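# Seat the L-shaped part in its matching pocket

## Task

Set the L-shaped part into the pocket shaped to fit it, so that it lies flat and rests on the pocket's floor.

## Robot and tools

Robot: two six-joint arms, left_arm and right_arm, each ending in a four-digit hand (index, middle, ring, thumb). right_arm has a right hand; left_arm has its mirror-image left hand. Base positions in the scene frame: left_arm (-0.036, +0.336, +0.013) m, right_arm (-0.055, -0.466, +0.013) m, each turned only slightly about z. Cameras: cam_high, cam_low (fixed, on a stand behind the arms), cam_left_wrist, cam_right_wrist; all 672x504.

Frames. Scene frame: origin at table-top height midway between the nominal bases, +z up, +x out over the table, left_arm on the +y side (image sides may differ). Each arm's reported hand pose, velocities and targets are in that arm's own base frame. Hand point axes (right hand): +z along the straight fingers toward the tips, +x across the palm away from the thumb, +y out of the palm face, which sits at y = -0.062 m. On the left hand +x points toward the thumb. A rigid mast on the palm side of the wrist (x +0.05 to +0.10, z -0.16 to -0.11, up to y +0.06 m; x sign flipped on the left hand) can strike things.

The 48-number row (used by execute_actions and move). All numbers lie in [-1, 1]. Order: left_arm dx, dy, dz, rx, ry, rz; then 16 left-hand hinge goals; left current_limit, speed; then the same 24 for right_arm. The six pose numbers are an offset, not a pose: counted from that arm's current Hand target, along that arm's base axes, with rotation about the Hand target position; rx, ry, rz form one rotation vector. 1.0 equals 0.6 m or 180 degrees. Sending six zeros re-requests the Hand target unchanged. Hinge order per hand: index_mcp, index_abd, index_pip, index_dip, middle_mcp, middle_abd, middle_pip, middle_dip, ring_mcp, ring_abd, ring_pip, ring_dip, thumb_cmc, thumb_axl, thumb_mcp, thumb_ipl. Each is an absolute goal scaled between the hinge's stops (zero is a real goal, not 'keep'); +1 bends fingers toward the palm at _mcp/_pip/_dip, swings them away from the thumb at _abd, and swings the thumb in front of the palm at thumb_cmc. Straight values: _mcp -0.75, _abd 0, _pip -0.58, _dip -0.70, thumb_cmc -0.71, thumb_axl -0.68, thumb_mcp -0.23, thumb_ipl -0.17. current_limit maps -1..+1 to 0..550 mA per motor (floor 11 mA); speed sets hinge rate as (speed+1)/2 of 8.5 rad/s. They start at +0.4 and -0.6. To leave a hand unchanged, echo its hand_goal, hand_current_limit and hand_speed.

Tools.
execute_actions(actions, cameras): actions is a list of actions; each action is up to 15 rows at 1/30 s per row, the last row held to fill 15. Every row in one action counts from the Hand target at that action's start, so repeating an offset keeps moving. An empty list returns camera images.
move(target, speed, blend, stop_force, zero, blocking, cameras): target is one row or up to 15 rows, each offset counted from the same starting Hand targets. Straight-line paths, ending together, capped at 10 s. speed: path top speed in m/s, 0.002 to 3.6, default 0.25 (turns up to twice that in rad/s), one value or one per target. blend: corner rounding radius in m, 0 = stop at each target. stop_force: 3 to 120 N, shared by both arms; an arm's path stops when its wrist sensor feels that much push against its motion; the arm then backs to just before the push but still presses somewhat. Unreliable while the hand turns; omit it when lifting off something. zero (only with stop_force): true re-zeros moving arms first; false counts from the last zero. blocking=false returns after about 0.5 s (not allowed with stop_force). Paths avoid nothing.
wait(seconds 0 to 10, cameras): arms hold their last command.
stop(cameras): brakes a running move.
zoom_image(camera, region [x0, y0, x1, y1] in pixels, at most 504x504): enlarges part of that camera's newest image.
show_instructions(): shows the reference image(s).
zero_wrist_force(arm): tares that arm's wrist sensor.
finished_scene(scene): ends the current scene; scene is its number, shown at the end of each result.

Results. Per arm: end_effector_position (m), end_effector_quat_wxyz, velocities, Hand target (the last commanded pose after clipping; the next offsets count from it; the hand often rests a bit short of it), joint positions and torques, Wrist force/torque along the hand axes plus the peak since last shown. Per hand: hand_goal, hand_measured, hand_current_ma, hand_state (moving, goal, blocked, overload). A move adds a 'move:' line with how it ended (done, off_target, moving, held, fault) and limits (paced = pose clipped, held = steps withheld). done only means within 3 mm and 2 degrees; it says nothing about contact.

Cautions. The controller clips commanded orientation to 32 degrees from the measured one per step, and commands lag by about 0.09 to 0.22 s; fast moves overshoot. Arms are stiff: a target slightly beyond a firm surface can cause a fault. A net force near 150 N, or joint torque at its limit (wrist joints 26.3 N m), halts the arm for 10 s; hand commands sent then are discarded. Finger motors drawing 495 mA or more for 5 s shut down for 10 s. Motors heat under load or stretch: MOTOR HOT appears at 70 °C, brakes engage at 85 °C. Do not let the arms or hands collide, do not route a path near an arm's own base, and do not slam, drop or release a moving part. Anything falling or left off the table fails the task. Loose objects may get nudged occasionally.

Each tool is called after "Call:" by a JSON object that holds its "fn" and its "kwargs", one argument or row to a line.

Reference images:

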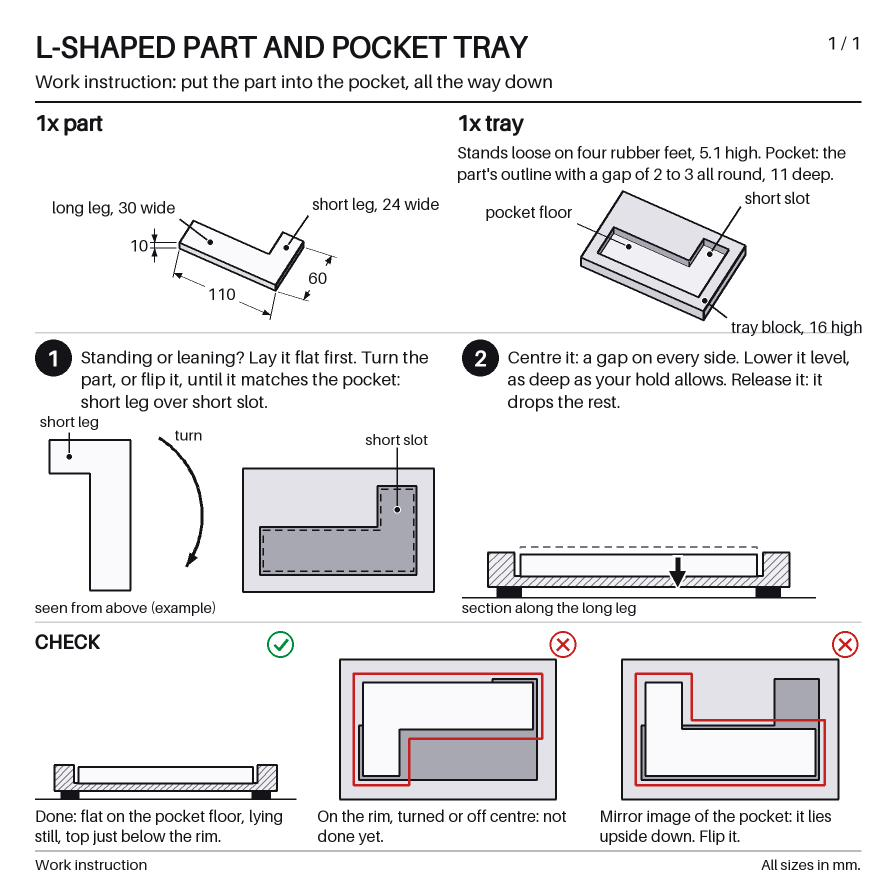

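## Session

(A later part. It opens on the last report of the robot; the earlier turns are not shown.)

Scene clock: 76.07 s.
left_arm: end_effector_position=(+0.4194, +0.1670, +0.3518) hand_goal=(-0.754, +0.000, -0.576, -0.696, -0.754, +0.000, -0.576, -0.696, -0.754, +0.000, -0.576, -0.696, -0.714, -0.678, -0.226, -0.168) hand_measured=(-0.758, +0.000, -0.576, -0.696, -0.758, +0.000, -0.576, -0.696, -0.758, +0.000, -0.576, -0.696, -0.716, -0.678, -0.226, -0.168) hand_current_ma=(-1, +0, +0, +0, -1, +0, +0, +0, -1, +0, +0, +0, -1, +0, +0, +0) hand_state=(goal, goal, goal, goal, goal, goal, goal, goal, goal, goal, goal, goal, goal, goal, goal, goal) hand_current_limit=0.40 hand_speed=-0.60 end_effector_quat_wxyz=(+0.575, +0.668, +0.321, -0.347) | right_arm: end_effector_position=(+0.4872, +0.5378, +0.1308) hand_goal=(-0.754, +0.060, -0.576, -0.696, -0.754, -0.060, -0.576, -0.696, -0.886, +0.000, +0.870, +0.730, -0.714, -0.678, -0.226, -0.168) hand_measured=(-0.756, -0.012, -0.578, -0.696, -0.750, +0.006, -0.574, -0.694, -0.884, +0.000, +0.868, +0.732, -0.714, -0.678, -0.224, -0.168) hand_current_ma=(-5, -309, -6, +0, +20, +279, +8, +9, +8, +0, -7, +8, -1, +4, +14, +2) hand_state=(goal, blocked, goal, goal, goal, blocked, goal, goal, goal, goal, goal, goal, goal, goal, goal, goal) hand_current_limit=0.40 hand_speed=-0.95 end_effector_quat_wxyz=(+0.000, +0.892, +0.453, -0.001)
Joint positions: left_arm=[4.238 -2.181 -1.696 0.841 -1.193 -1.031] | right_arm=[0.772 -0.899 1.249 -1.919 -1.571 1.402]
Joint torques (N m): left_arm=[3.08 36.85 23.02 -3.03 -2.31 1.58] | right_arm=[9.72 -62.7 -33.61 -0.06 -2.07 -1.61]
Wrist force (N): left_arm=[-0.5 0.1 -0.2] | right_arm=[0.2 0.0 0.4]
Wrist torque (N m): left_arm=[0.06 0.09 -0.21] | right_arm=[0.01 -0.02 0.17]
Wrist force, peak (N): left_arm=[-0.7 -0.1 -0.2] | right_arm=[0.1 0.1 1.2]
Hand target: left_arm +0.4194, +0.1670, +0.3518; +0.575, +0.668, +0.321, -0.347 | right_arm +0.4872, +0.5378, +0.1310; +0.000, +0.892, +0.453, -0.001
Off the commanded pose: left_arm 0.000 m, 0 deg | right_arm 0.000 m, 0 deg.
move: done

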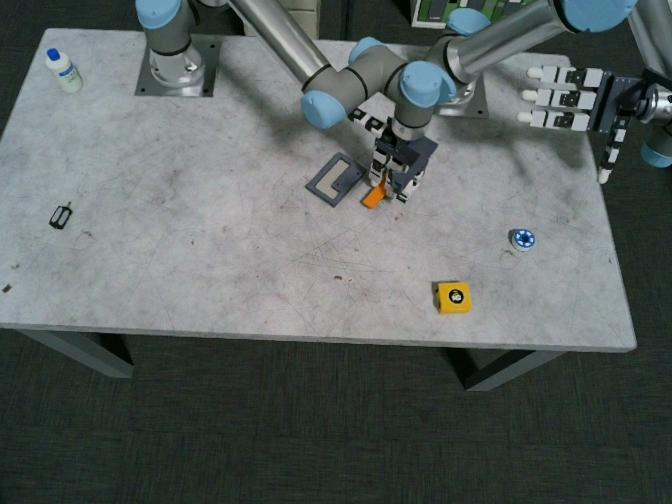

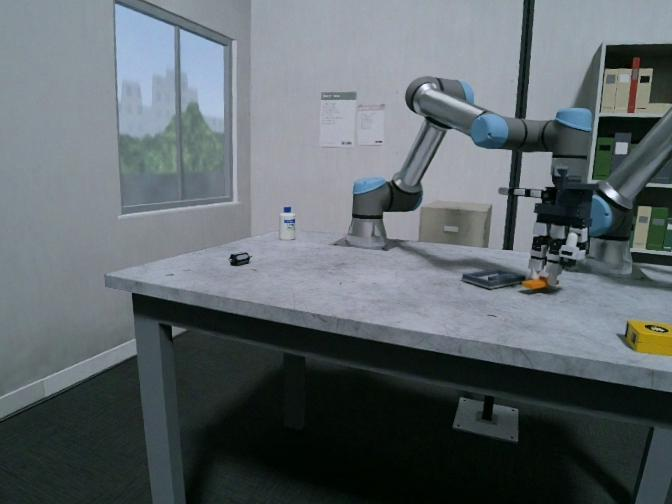

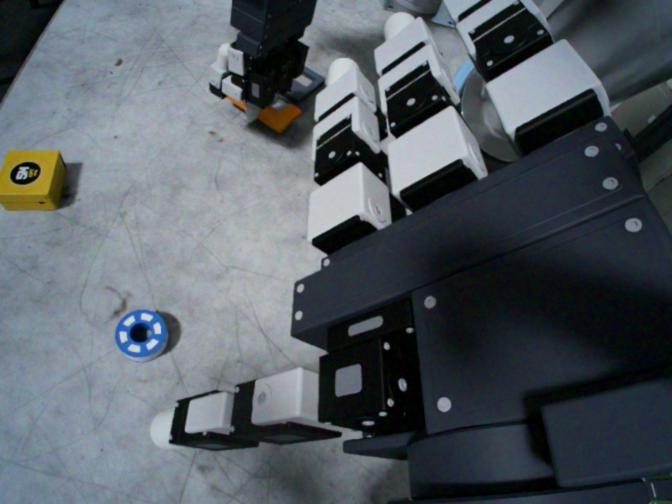

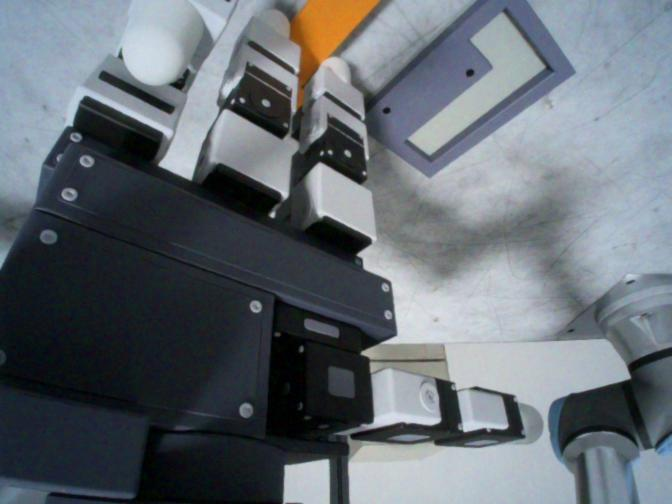

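Call:
{"fn": "move", "kwargs": {
  "target": [
    [0, 0, 0, 0, 0, 0, -0.754, 0, -0.576, -0.696, -0.754, 0, -0.576, -0.696, -0.754, 0, -0.576, -0.696, -0.714, -0.678, -0.226, -0.168, 0.4, -0.6, 0, 0, 0.07, 0, 0, 0, -0.754, 0.06, -0.576, -0.696, -0.754, -0.06, -0.576, -0.696, -0.886, 0, 0.87, 0.73, -0.714, -0.678, -0.226, -0.168, 0.4, -0.95],
    [0, 0, 0, 0, 0, 0, -0.754, 0, -0.576, -0.696, -0.754, 0, -0.576, -0.696, -0.754, 0, -0.576, -0.696, -0.714, -0.678, -0.226, -0.168, 0.4, -0.6, -0.2707, -0.061, 0.07, 0, 0, 0.9928, -0.754, 0.06, -0.576, -0.696, -0.754, -0.06, -0.576, -0.696, -0.886, 0, 0.87, 0.73, -0.714, -0.678, -0.226, -0.168, 0.4, -0.95]
  ],
  "speed": [0.1, 0.25],
  "cameras": ["all"]
}}

Call:
{"fn": "zoom_image", "kwargs": {
  "camera": "cam_left_wrist",
  "region": [200, 0, 360, 160]
}}

Call:
{"fn": "zoom_image", "kwargs": {
  "camera": "cam_high",
  "region": [290, 120, 410, 220]
}}

Call:
{"fn": "zoom_image", "kwargs": {
  "camera": "cam_low",
  "region": [440, 220, 560, 310]
}}

Scene clock: 87.10 s.
left_arm: end_effector_position=(+0.4194, +0.1670, +0.3518) hand_goal=(-0.754, +0.000, -0.576, -0.696, -0.754, +0.000, -0.576, -0.696, -0.754, +0.000, -0.576, -0.696, -0.714, -0.678, -0.226, -0.168) hand_measured=(-0.758, +0.000, -0.576, -0.696, -0.758, +0.000, -0.576, -0.696, -0.758, +0.000, -0.576, -0.696, -0.716, -0.678, -0.226, -0.168) hand_current_ma=(-1, +0, +0, +0, -1, +0, +0, +0, -1, +0, +0, +0, -1, +0, +0, +0) hand_state=(goal, goal, goal, goal, goal, goal, goal, goal, goal, goal, goal, goal, goal, goal, goal, goal) hand_current_limit=0.40 hand_speed=-0.60 end_effector_quat_wxyz=(+0.575, +0.668, +0.321, -0.347) | right_arm: end_effector_position=(+0.3248, +0.5012, +0.1730) hand_goal=(-0.754, +0.060, -0.576, -0.696, -0.754, -0.060, -0.576, -0.696, -0.886, +0.000, +0.870, +0.730, -0.714, -0.678, -0.226, -0.168) hand_measured=(-0.756, -0.012, -0.578, -0.696, -0.750, +0.006, -0.574, -0.694, -0.884, +0.000, +0.868, +0.732, -0.714, -0.678, -0.224, -0.168) hand_current_ma=(-5, -309, -6, +0, +20, +279, +8, +9, +8, +0, -7, +8, -1, +4, +14, +2) hand_state=(goal, blocked, goal, goal, goal, blocked, goal, goal, goal, goal, goal, goal, goal, goal, goal, goal) hand_current_limit=0.40 hand_speed=-0.95 end_effector_quat_wxyz=(+0.001, -0.443, +0.897, +0.000)
Joint positions: left_arm=[4.238 -2.181 -1.696 0.841 -1.193 -1.031] | right_arm=[0.616 -1.32 1.773 -2.026 -1.57 -1.872]
Joint torques (N m): left_arm=[1.98 35.08 22.1 -2.74 -2.09 1.6] | right_arm=[9.54 -18.88 -34.07 -0.41 2.13 -1.71]
Wrist force (N): left_arm=[-0.5 0.0 0.0] | right_arm=[-0.1 -0.4 0.5]
Wrist torque (N m): left_arm=[0.02 0.10 -0.21] | right_arm=[-0.07 0.02 0.12]
Wrist force, peak (N): left_arm=[-0.9 0.0 -0.1] | right_arm=[0.3 -0.3 1.0]
Hand target: left_arm +0.4194, +0.1670, +0.3518; +0.575, +0.668, +0.321, -0.347 | right_arm +0.3248, +0.5012, +0.1730; +0.001, -0.443, +0.897, +0.000
Off the commanded pose: left_arm 0.000 m, 0 deg | right_arm 0.000 m, 0 deg.
move: done

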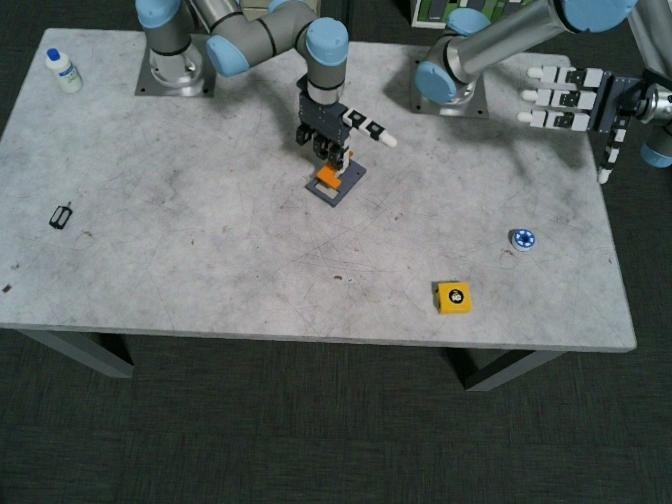

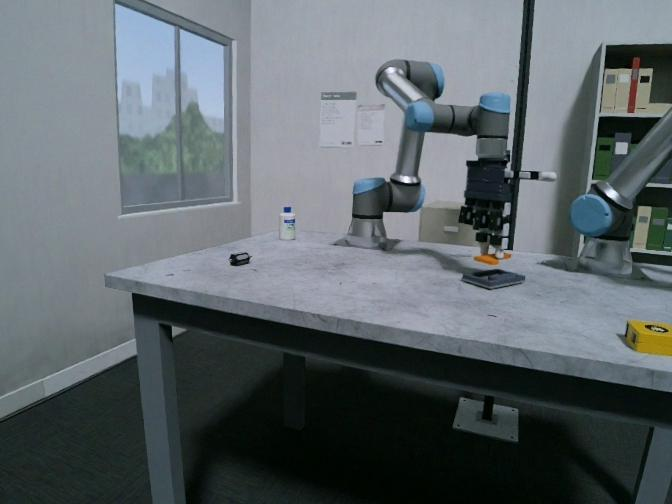

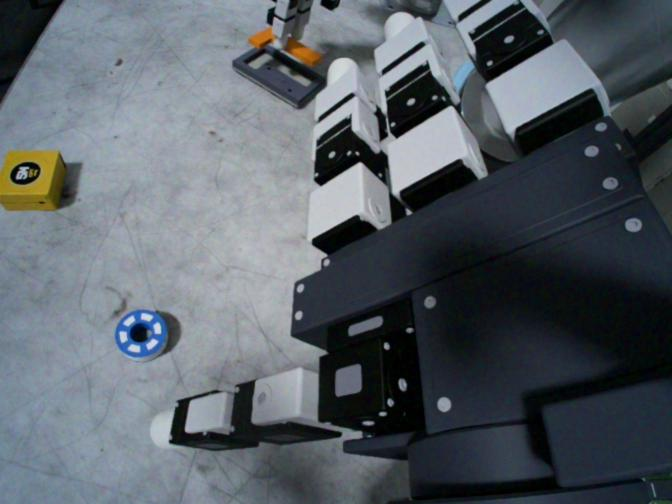

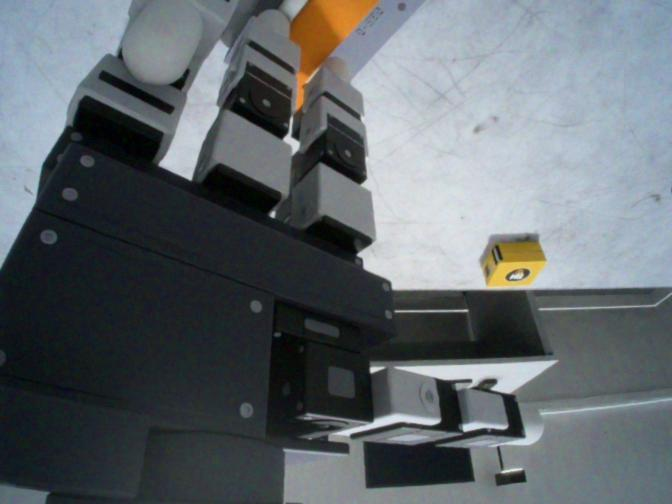

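Scaled by 3.150 from the camera's 672x504 image, which has a finer 960x720 frame.

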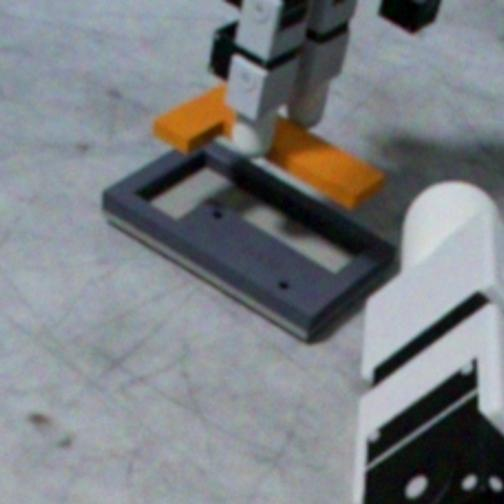

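Scaled by 4.200 from the camera's 672x504 image, which has a finer 960x720 frame.

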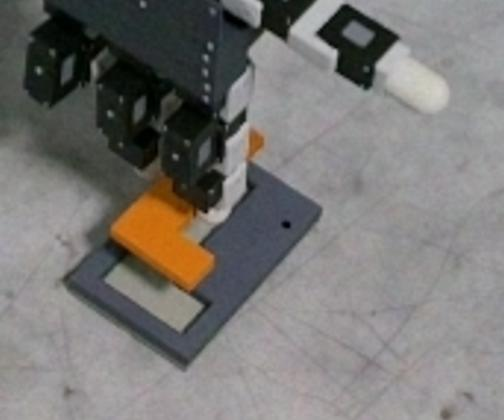

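Scaled by 4.200 from the camera's 672x504 image, which has a finer 960x720 frame.

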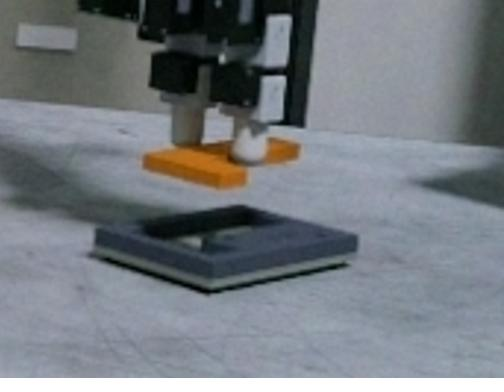

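Call:
{"fn": "move", "kwargs": {
  "target": [0, 0, 0, 0, 0, 0, -0.754, 0, -0.576, -0.696, -0.754, 0, -0.576, -0.696, -0.754, 0, -0.576, -0.696, -0.714, -0.678, -0.226, -0.168, 0.4, -0.6, 0, 0, -0.0467, 0, 0, 0, -0.754, 0.06, -0.576, -0.696, -0.754, -0.06, -0.576, -0.696, -0.886, 0, 0.87, 0.73, -0.714, -0.678, -0.226, -0.168, 0.4, -0.95],
  "speed": 0.05,
  "stop_force": 4,
  "cameras": ["cam_high", "cam_low", "cam_left_wrist"]
}}

Call:
{"fn": "zoom_image", "kwargs": {
  "camera": "cam_left_wrist",
  "region": [220, 20, 340, 120]
}}

Call:
{"fn": "zoom_image", "kwargs": {
  "camera": "cam_high",
  "region": [300, 145, 372, 213]
}}

Call:
{"fn": "zoom_image", "kwargs": {
  "camera": "cam_low",
  "region": [450, 240, 540, 300]
}}

Scene clock: 90.00 s.
left_arm: end_effector_position=(+0.4194, +0.1670, +0.3518) hand_goal=(-0.754, +0.000, -0.576, -0.696, -0.754, +0.000, -0.576, -0.696, -0.754, +0.000, -0.576, -0.696, -0.714, -0.678, -0.226, -0.168) hand_measured=(-0.758, +0.000, -0.576, -0.696, -0.758, +0.000, -0.576, -0.696, -0.758, +0.000, -0.576, -0.696, -0.716, -0.678, -0.226, -0.168) hand_current_ma=(-1, +0, +0, +0, -1, +0, +0, +0, -1, +0, +0, +0, -1, +0, +0, +0) hand_state=(goal, goal, goal, goal, goal, goal, goal, goal, goal, goal, goal, goal, goal, goal, goal, goal) hand_current_limit=0.40 hand_speed=-0.60 end_effector_quat_wxyz=(+0.575, +0.668, +0.321, -0.347) | right_arm: end_effector_position=(+0.3248, +0.5012, +0.1450) hand_goal=(-0.754, +0.060, -0.576, -0.696, -0.754, -0.060, -0.576, -0.696, -0.886, +0.000, +0.870, +0.730, -0.714, -0.678, -0.226, -0.168) hand_measured=(-0.756, -0.012, -0.578, -0.696, -0.750, +0.006, -0.574, -0.694, -0.884, +0.000, +0.868, +0.732, -0.714, -0.678, -0.224, -0.168) hand_current_ma=(-5, -309, -6, +0, +20, +279, +8, +9, +8, +0, -7, +8, -1, +4, +14, +2) hand_state=(goal, blocked, goal, goal, goal, blocked, goal, goal, goal, goal, goal, goal, goal, goal, goal, goal) hand_current_limit=0.40 hand_speed=-0.95 end_effector_quat_wxyz=(+0.001, -0.443, +0.897, +0.000)
Joint positions: left_arm=[4.238 -2.181 -1.696 0.841 -1.193 -1.031] | right_arm=[0.616 -1.288 1.812 -2.096 -1.57 -1.872]
Joint torques (N m): left_arm=[1.95 35.57 23.1 -2.73 -2.02 1.66] | right_arm=[4.4 -18.91 -7.83 -4.42 -0.45 1.03]
Wrist force (N): left_arm=[-0.7 -0.1 -0.2] | right_arm=[0.1 0.0 0.3]
Wrist torque (N m): left_arm=[0.03 0.11 -0.22] | right_arm=[-0.03 -0.01 0.16]
Wrist force, peak (N): left_arm=[-0.8 0.1 -0.4] | right_arm=[-0.1 -0.2 0.9]
Hand target: left_arm +0.4194, +0.1670, +0.3518; +0.575, +0.668, +0.321, -0.347 | right_arm +0.3248, +0.5012, +0.1450; +0.001, -0.443, +0.897, +0.000
Off the commanded pose: left_arm 0.000 m, 0 deg | right_arm 0.000 m, 0 deg.
move: done
Images, in order (width x height): cam_high 672x504, cam_low 672x504, cam_left_wrist 672x504.

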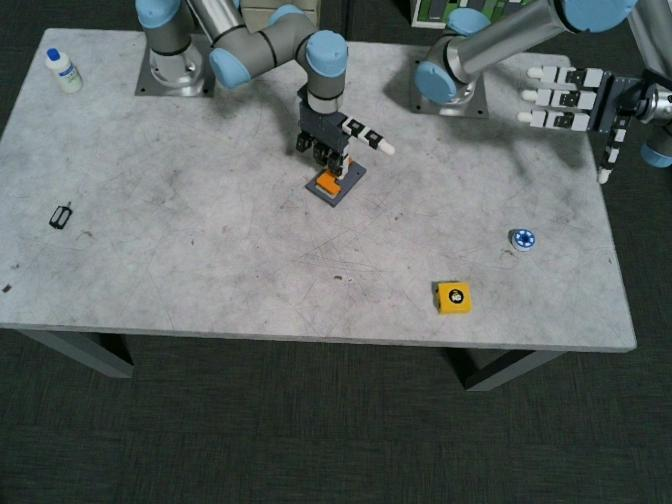

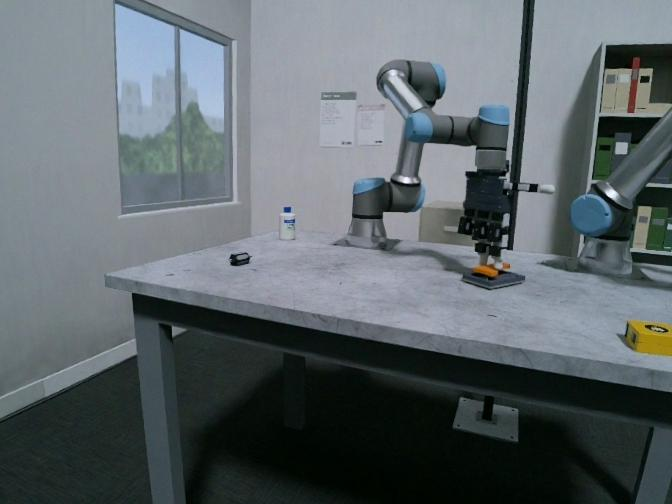

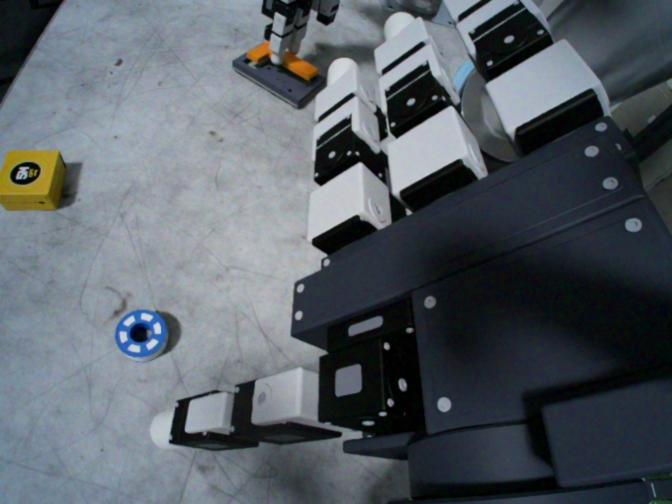

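Scaled by 4.200 from the camera's 672x504 image, which has a finer 960x720 frame.

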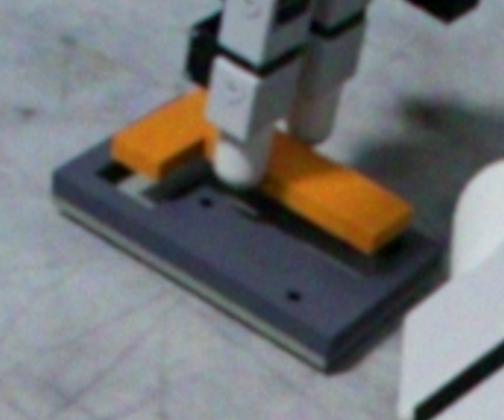

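Scaled by 7.000 from the camera's 672x504 image, which has a finer 960x720 frame.

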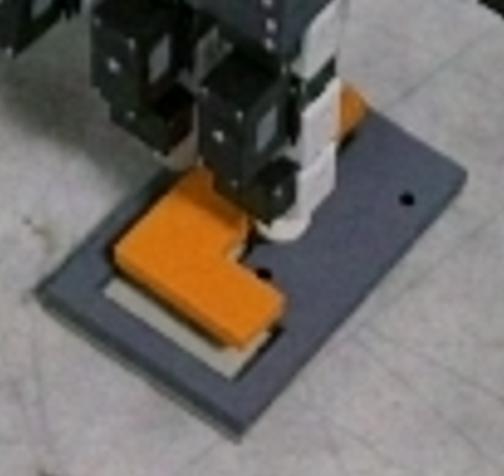

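Scaled by 5.600 from the camera's 672x504 image, which has a finer 960x720 frame.

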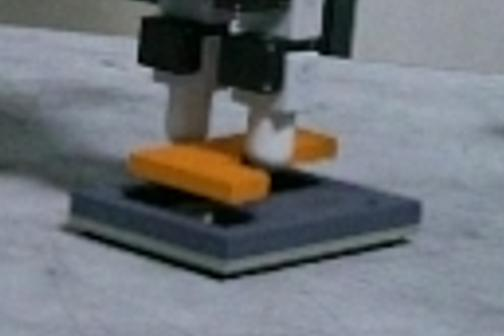

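Call:
{"fn": "move", "kwargs": {
  "target": [0, 0, 0, 0, 0, 0, -0.754, 0, -0.576, -0.696, -0.754, 0, -0.576, -0.696, -0.754, 0, -0.576, -0.696, -0.714, -0.678, -0.226, -0.168, 0.4, -0.6, 0.0078, -0.0064, -0.0117, 0, 0, 0, -0.754, 0.06, -0.576, -0.696, -0.754, -0.06, -0.576, -0.696, -0.886, 0, 0.87, 0.73, -0.714, -0.678, -0.226, -0.168, 0.4, -0.95],
  "speed": 0.03,
  "stop_force": 4,
  "cameras": ["cam_high", "cam_low", "cam_left_wrist"]
}}

Call:
{"fn": "zoom_image", "kwargs": {
  "camera": "cam_left_wrist",
  "region": [220, 20, 340, 120]
}}

Call:
{"fn": "zoom_image", "kwargs": {
  "camera": "cam_high",
  "region": [300, 145, 372, 213]
}}

Call:
{"fn": "zoom_image", "kwargs": {
  "camera": "cam_low",
  "region": [450, 240, 540, 300]
}}

Scene clock: 92.60 s.
left_arm: end_effector_position=(+0.4194, +0.1670, +0.3518) hand_goal=(-0.754, +0.000, -0.576, -0.696, -0.754, +0.000, -0.576, -0.696, -0.754, +0.000, -0.576, -0.696, -0.714, -0.678, -0.226, -0.168) hand_measured=(-0.758, +0.000, -0.576, -0.696, -0.758, +0.000, -0.576, -0.696, -0.758, +0.000, -0.576, -0.696, -0.716, -0.678, -0.226, -0.168) hand_current_ma=(-1, +0, +0, +0, -1, +0, +0, +0, -1, +0, +0, +0, -1, +0, +0, +0) hand_state=(goal, goal, goal, goal, goal, goal, goal, goal, goal, goal, goal, goal, goal, goal, goal, goal) hand_current_limit=0.40 hand_speed=-0.60 end_effector_quat_wxyz=(+0.575, +0.668, +0.321, -0.347) | right_arm: end_effector_position=(+0.3295, +0.4973, +0.1379) hand_goal=(-0.754, +0.060, -0.576, -0.696, -0.754, -0.060, -0.576, -0.696, -0.886, +0.000, +0.870, +0.730, -0.714, -0.678, -0.226, -0.168) hand_measured=(-0.756, -0.012, -0.578, -0.696, -0.750, +0.006, -0.574, -0.694, -0.884, +0.000, +0.868, +0.732, -0.714, -0.678, -0.224, -0.168) hand_current_ma=(-5, -309, -6, +0, +20, +279, +8, +9, +8, +0, -7, +8, -1, +4, +14, +2) hand_state=(goal, blocked, goal, goal, goal, blocked, goal, goal, goal, goal, goal, goal, goal, goal, goal, goal) hand_current_limit=0.40 hand_speed=-0.95 end_effector_quat_wxyz=(+0.001, -0.443, +0.897, +0.000)
Joint positions: left_arm=[4.238 -2.181 -1.696 0.841 -1.193 -1.031] | right_arm=[0.606 -1.279 1.82 -2.114 -1.57 -1.883]
Joint torques (N m): left_arm=[0.23 37.33 23.94 -2.67 -1.81 1.61] | right_arm=[-8.96 -19.41 -7.81 -4.25 0.57 -1.78]
Wrist force (N): left_arm=[-0.5 0.1 -0.3] | right_arm=[-0.2 0.0 0.5]
Wrist torque (N m): left_arm=[0.05 0.09 -0.21] | right_arm=[-0.05 0.02 0.13]
Wrist force, peak (N): left_arm=[-0.9 0.1 -0.1] | right_arm=[-0.2 -0.4 0.9]
Hand target: left_arm +0.4194, +0.1670, +0.3518; +0.575, +0.668, +0.321, -0.347 | right_arm +0.3295, +0.4973, +0.1379; +0.001, -0.443, +0.897, +0.000
Off the commanded pose: left_arm 0.000 m, 0 deg | right_arm 0.000 m, 0 deg.
move: done
Images, in order (width x height): cam_high 672x504, cam_low 672x504, cam_left_wrist 672x504.

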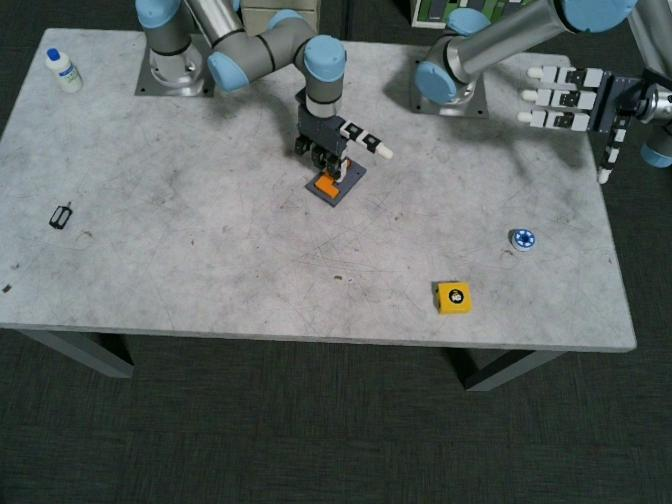

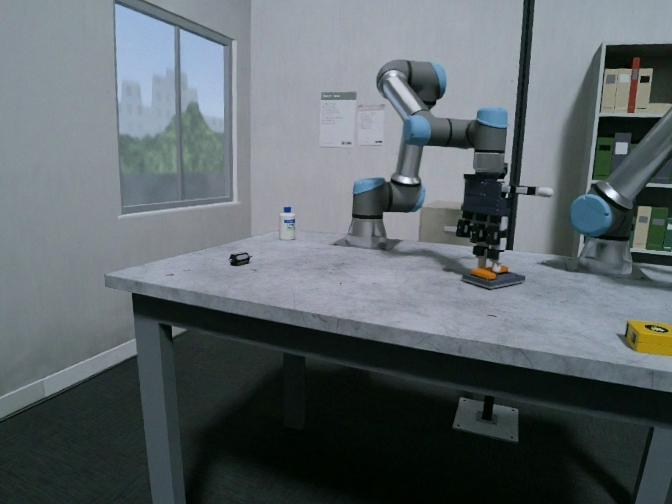

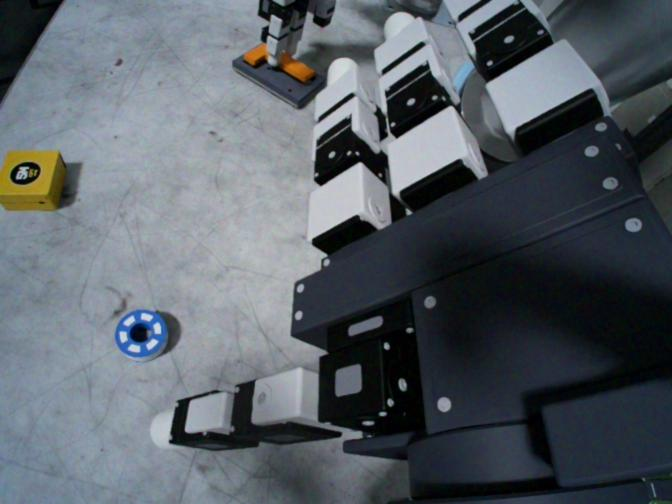

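Scaled by 4.200 from the camera's 672x504 image, which has a finer 960x720 frame.

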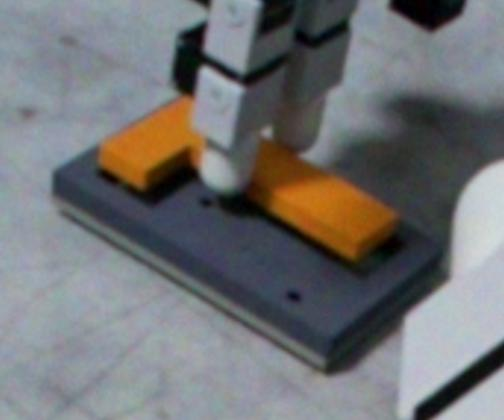

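Scaled by 7.000 from the camera's 672x504 image, which has a finer 960x720 frame.

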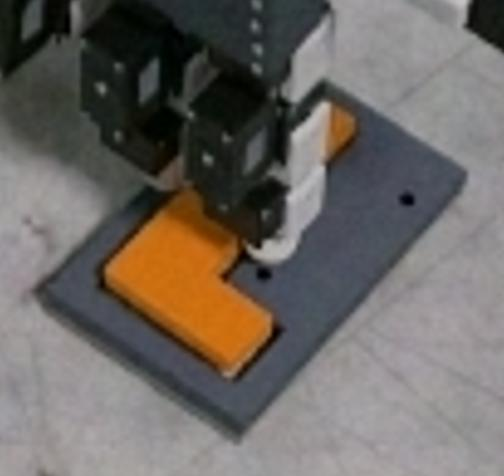

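Scaled by 5.600 from the camera's 672x504 image, which has a finer 960x720 frame.

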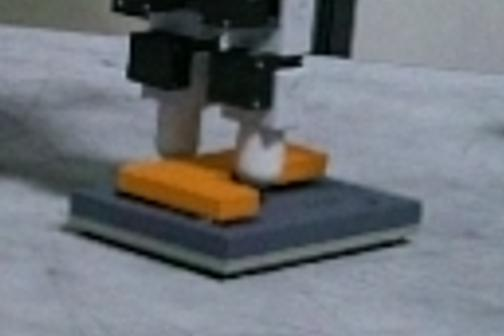

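Call:
{"fn": "zoom_image", "kwargs": {
  "camera": "cam_high",
  "region": [304, 172, 346, 210]
}}

Call:
{"fn": "zoom_image", "kwargs": {
  "camera": "cam_left_wrist",
  "region": [228, 36, 288, 86]
}}

Call:
{"fn": "zoom_image", "kwargs": {
  "camera": "cam_left_wrist",
  "region": [270, 46, 330, 96]
}}

Scaled by 12.000 from the camera's 672x504 image, which has a finer 960x720 frame.

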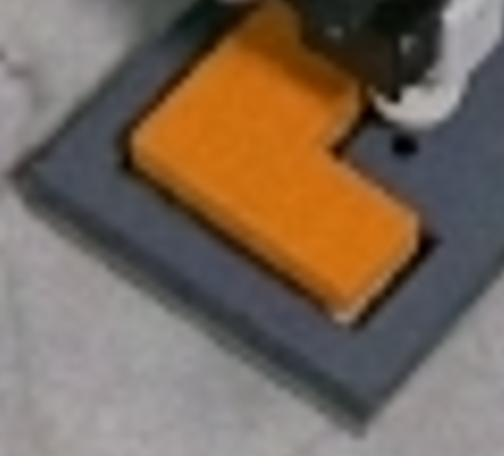

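Scaled by 8.400 from the camera's 672x504 image, which has a finer 960x720 frame.

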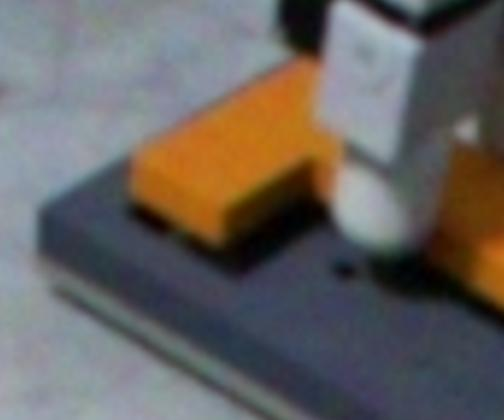

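Scaled by 8.400 from the camera's 672x504 image, which has a finer 960x720 frame.

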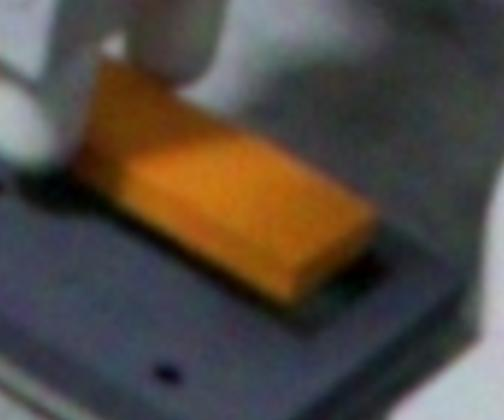

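Call:
{"fn": "move", "kwargs": {
  "target": [0, 0, 0, 0, 0, 0, -0.754, 0, -0.576, -0.696, -0.754, 0, -0.576, -0.696, -0.754, 0, -0.576, -0.696, -0.714, -0.678, -0.226, -0.168, 0.4, -0.6, -0.0042, -0.0012, -0.003, 0, 0, 0, -0.754, 0.06, -0.576, -0.696, -0.754, -0.06, -0.576, -0.696, -0.886, 0, 0.87, 0.73, -0.714, -0.678, -0.226, -0.168, 0.4, -0.95],
  "speed": 0.02,
  "stop_force": 3,
  "cameras": ["cam_high", "cam_low", "cam_left_wrist"]
}}

Call:
{"fn": "zoom_image", "kwargs": {
  "camera": "cam_high",
  "region": [304, 172, 346, 210]
}}

Call:
{"fn": "zoom_image", "kwargs": {
  "camera": "cam_left_wrist",
  "region": [228, 36, 288, 86]
}}

Call:
{"fn": "zoom_image", "kwargs": {
  "camera": "cam_left_wrist",
  "region": [270, 46, 330, 96]
}}

Call:
{"fn": "zoom_image", "kwargs": {
  "camera": "cam_low",
  "region": [455, 250, 530, 295]
}}

Scene clock: 97.20 s.
left_arm: end_effector_position=(+0.4194, +0.1670, +0.3518) hand_goal=(-0.754, +0.000, -0.576, -0.696, -0.754, +0.000, -0.576, -0.696, -0.754, +0.000, -0.576, -0.696, -0.714, -0.678, -0.226, -0.168) hand_measured=(-0.758, +0.000, -0.576, -0.696, -0.758, +0.000, -0.576, -0.696, -0.758, +0.000, -0.576, -0.696, -0.716, -0.678, -0.226, -0.168) hand_current_ma=(-1, +0, +0, +0, -1, +0, +0, +0, -1, +0, +0, +0, -1, +0, +0, +0) hand_state=(goal, goal, goal, goal, goal, goal, goal, goal, goal, goal, goal, goal, goal, goal, goal, goal) hand_current_limit=0.40 hand_speed=-0.60 end_effector_quat_wxyz=(+0.575, +0.668, +0.321, -0.347) | right_arm: end_effector_position=(+0.3270, +0.4966, +0.1361) hand_goal=(-0.754, +0.060, -0.576, -0.696, -0.754, -0.060, -0.576, -0.696, -0.886, +0.000, +0.870, +0.730, -0.714, -0.678, -0.226, -0.168) hand_measured=(-0.756, -0.012, -0.578, -0.696, -0.750, +0.006, -0.574, -0.694, -0.884, +0.000, +0.868, +0.732, -0.714, -0.678, -0.224, -0.168) hand_current_ma=(-5, -309, -6, +0, +20, +279, +8, +9, +8, +0, -7, +8, -1, +4, +14, +2) hand_state=(goal, blocked, goal, goal, goal, blocked, goal, goal, goal, goal, goal, goal, goal, goal, goal, goal) hand_current_limit=0.40 hand_speed=-0.95 end_effector_quat_wxyz=(+0.001, -0.443, +0.897, +0.000)
Joint positions: left_arm=[4.238 -2.181 -1.696 0.841 -1.193 -1.031] | right_arm=[0.607 -1.281 1.829 -2.12 -1.57 -1.881]
Joint torques (N m): left_arm=[0.78 36.57 22.11 -2.61 -2.05 1.58] | right_arm=[9.69 -45.82 -7.14 -4.5 1.93 1.69]
Wrist force (N): left_arm=[-0.7 0.0 -0.3] | right_arm=[-0.1 -0.6 0.4]
Wrist torque (N m): left_arm=[0.05 0.12 -0.22] | right_arm=[-0.11 0.00 -0.07]
Wrist force, peak (N): left_arm=[-0.8 0.2 -0.2] | right_arm=[-0.3 -0.5 0.8]
Hand target: left_arm +0.4194, +0.1670, +0.3518; +0.575, +0.668, +0.321, -0.347 | right_arm +0.3270, +0.4966, +0.1361; +0.001, -0.443, +0.897, +0.000
Off the commanded pose: left_arm 0.000 m, 0 deg | right_arm 0.000 m, 0 deg.
move: done
Images, in order (width x height): cam_high 672x504, cam_low 672x504, cam_left_wrist 672x504.

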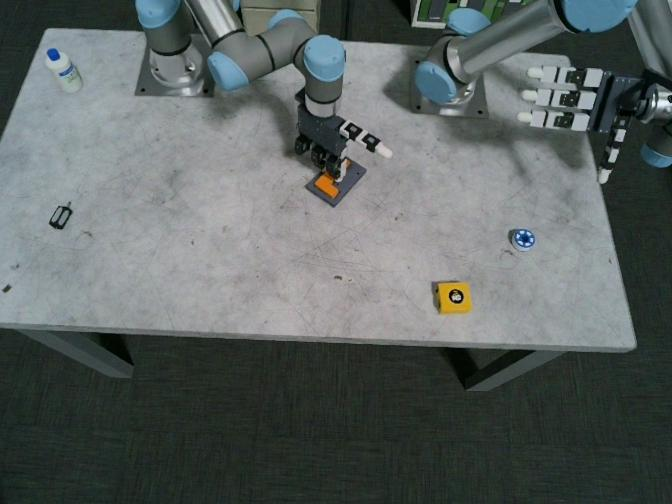

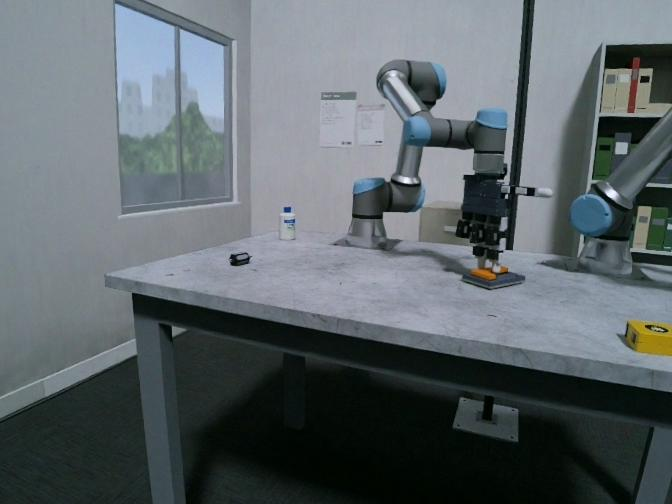

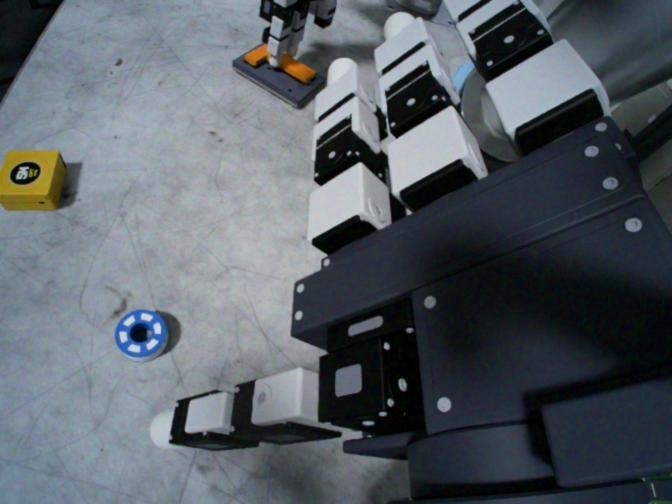

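Scaled by 12.000 from the camera's 672x504 image, which has a finer 960x720 frame.

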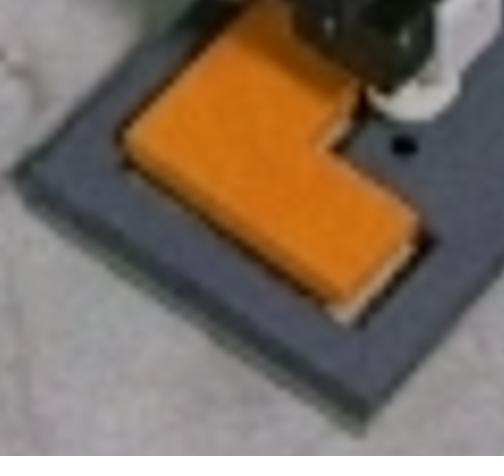

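Scaled by 8.400 from the camera's 672x504 image, which has a finer 960x720 frame.

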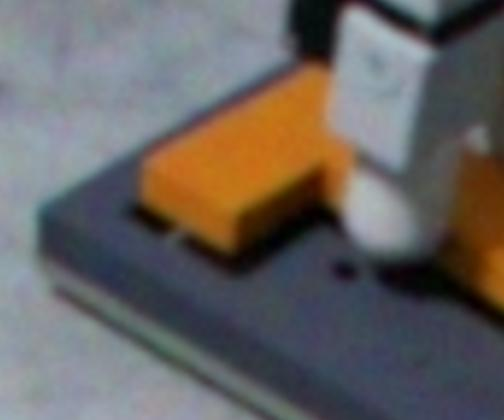

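Scaled by 8.400 from the camera's 672x504 image, which has a finer 960x720 frame.

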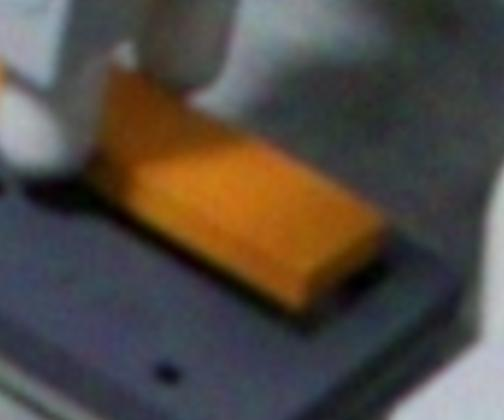

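Scaled by 6.720 from the camera's 672x504 image, which has a finer 960x720 frame.

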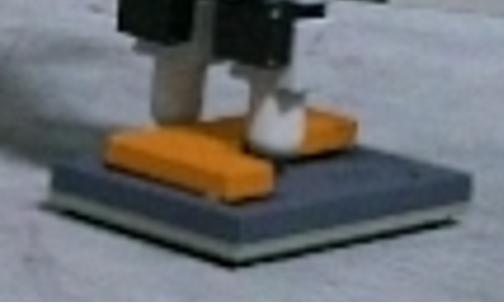

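Call:
{"fn": "move", "kwargs": {
  "target": [
    [0, 0, 0, 0, 0, 0, -0.754, 0, -0.576, -0.696, -0.754, 0, -0.576, -0.696, -0.754, 0, -0.576, -0.696, -0.714, -0.678, -0.226, -0.168, 0.4, -0.6, 0.0019, 0.0024, 0, 0, 0, 0, -0.754, 0.06, -0.576, -0.696, -0.754, -0.06, -0.576, -0.696, -0.886, 0, 0.87, 0.73, -0.714, -0.678, -0.226, -0.168, 0.4, -0.95],
    [0, 0, 0, 0, 0, 0, -0.754, 0, -0.576, -0.696, -0.754, 0, -0.576, -0.696, -0.754, 0, -0.576, -0.696, -0.714, -0.678, -0.226, -0.168, 0.4, -0.6, 0.0019, 0.0024, -0.009, 0, 0, 0, -0.754, 0.06, -0.576, -0.696, -0.754, -0.06, -0.576, -0.696, -0.886, 0, 0.87, 0.73, -0.714, -0.678, -0.226, -0.168, 0.4, -0.95]
  ],
  "speed": 0.01,
  "stop_force": 3,
  "cameras": ["cam_high", "cam_low", "cam_left_wrist"]
}}

Call:
{"fn": "zoom_image", "kwargs": {
  "camera": "cam_high",
  "region": [304, 172, 346, 210]
}}

Call:
{"fn": "zoom_image", "kwargs": {
  "camera": "cam_left_wrist",
  "region": [228, 36, 288, 86]
}}

Call:
{"fn": "zoom_image", "kwargs": {
  "camera": "cam_left_wrist",
  "region": [270, 46, 330, 96]
}}

Call:
{"fn": "zoom_image", "kwargs": {
  "camera": "cam_low",
  "region": [455, 250, 530, 295]
}}

Scene clock: 100.67 s.
left_arm: end_effector_position=(+0.4194, +0.1670, +0.3518) hand_goal=(-0.754, +0.000, -0.576, -0.696, -0.754, +0.000, -0.576, -0.696, -0.754, +0.000, -0.576, -0.696, -0.714, -0.678, -0.226, -0.168) hand_measured=(-0.758, +0.000, -0.576, -0.696, -0.758, +0.000, -0.576, -0.696, -0.758, +0.000, -0.576, -0.696, -0.716, -0.678, -0.226, -0.168) hand_current_ma=(-1, +0, +0, +0, -1, +0, +0, +0, -1, +0, +0, +0, -1, +0, +0, +0) hand_state=(goal, goal, goal, goal, goal, goal, goal, goal, goal, goal, goal, goal, goal, goal, goal, goal) hand_current_limit=0.40 hand_speed=-0.60 end_effector_quat_wxyz=(+0.575, +0.668, +0.321, -0.347) | right_arm: end_effector_position=(+0.3281, +0.4980, +0.1307) hand_goal=(-0.754, +0.060, -0.576, -0.696, -0.754, -0.060, -0.576, -0.696, -0.886, +0.000, +0.870, +0.730, -0.714, -0.678, -0.226, -0.168) hand_measured=(-0.756, -0.012, -0.578, -0.696, -0.750, +0.006, -0.574, -0.694, -0.884, +0.000, +0.868, +0.732, -0.714, -0.678, -0.224, -0.168) hand_current_ma=(-5, -309, -6, +0, +20, +279, +8, +9, +8, +0, -7, +8, -1, +4, +14, +2) hand_state=(goal, blocked, goal, goal, goal, blocked, goal, goal, goal, goal, goal, goal, goal, goal, goal, goal) hand_current_limit=0.40 hand_speed=-0.95 end_effector_quat_wxyz=(+0.001, -0.443, +0.897, +0.000)
Joint positions: left_arm=[4.238 -2.181 -1.696 0.841 -1.193 -1.031] | right_arm=[0.608 -1.27 1.83 -2.132 -1.57 -1.88]
Joint torques (N m): left_arm=[-0.5 36.59 22.59 -2.66 -1.71 1.56] | right_arm=[9.3 -18.81 -7.59 -4.34 1.14 1.66]
Wrist force (N): left_arm=[-0.4 0.2 -0.1] | right_arm=[-0.2 -0.3 0.4]
Wrist torque (N m): left_arm=[0.06 0.08 -0.20] | right_arm=[-0.07 0.01 -0.07]
Wrist force, peak (N): left_arm=[-0.9 0.0 -0.3] | right_arm=[-0.1 -0.3 1.0]
Hand target: left_arm +0.4194, +0.1670, +0.3518; +0.575, +0.668, +0.321, -0.347 | right_arm +0.3281, +0.4980, +0.1307; +0.001, -0.443, +0.897, +0.000
Off the commanded pose: left_arm 0.000 m, 0 deg | right_arm 0.000 m, 0 deg.
move: done
Images, in order (width x height): cam_high 672x504, cam_low 672x504, cam_left_wrist 672x504.

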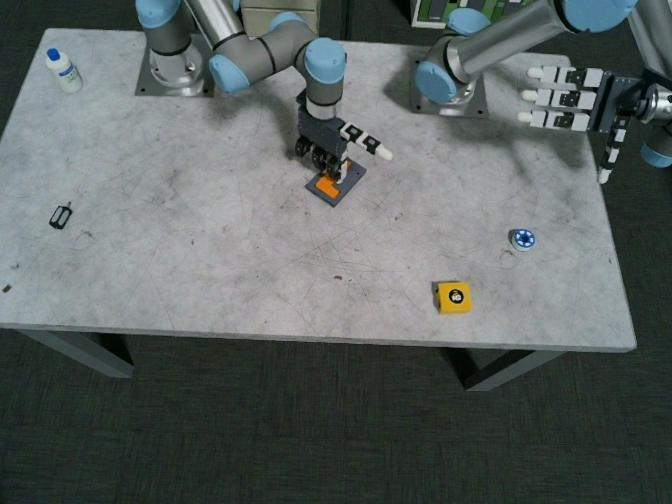

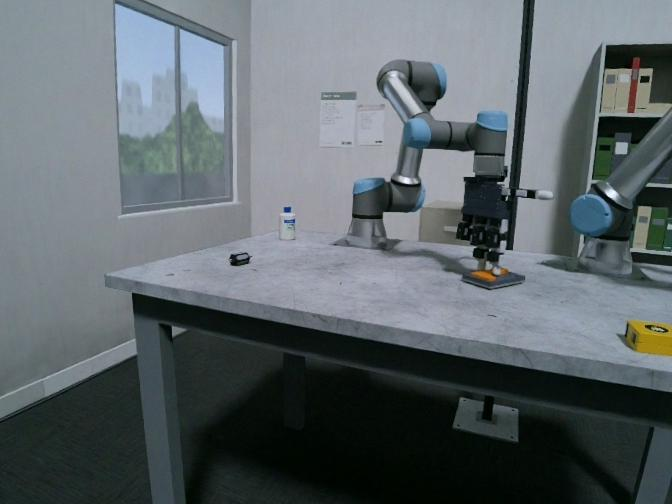

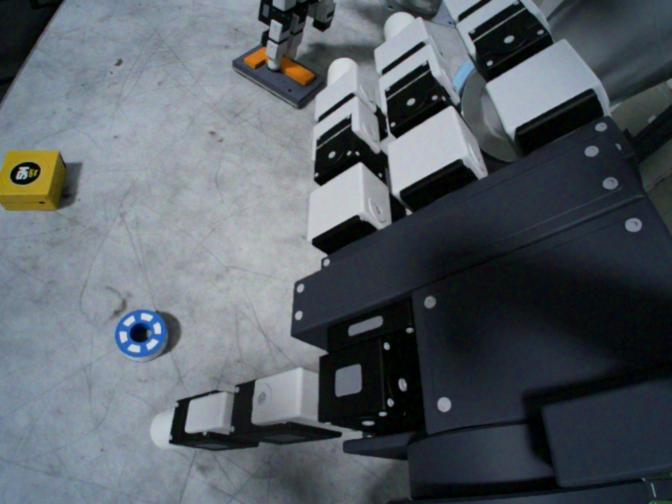

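Scaled by 12.000 from the camera's 672x504 image, which has a finer 960x720 frame.

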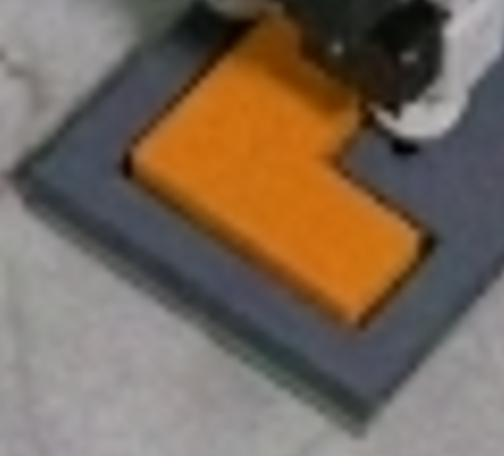

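Scaled by 8.400 from the camera's 672x504 image, which has a finer 960x720 frame.

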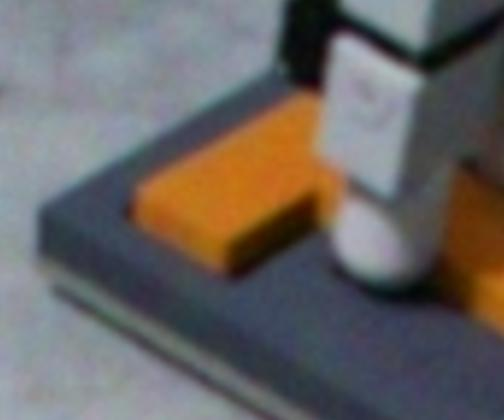

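Scaled by 8.400 from the camera's 672x504 image, which has a finer 960x720 frame.

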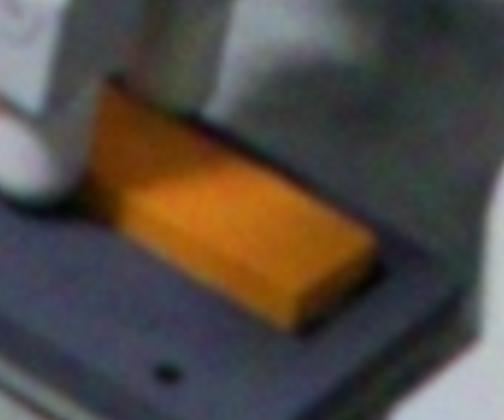

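Scaled by 6.720 from the camera's 672x504 image, which has a finer 960x720 frame.

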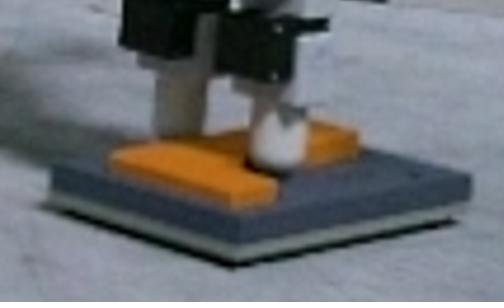

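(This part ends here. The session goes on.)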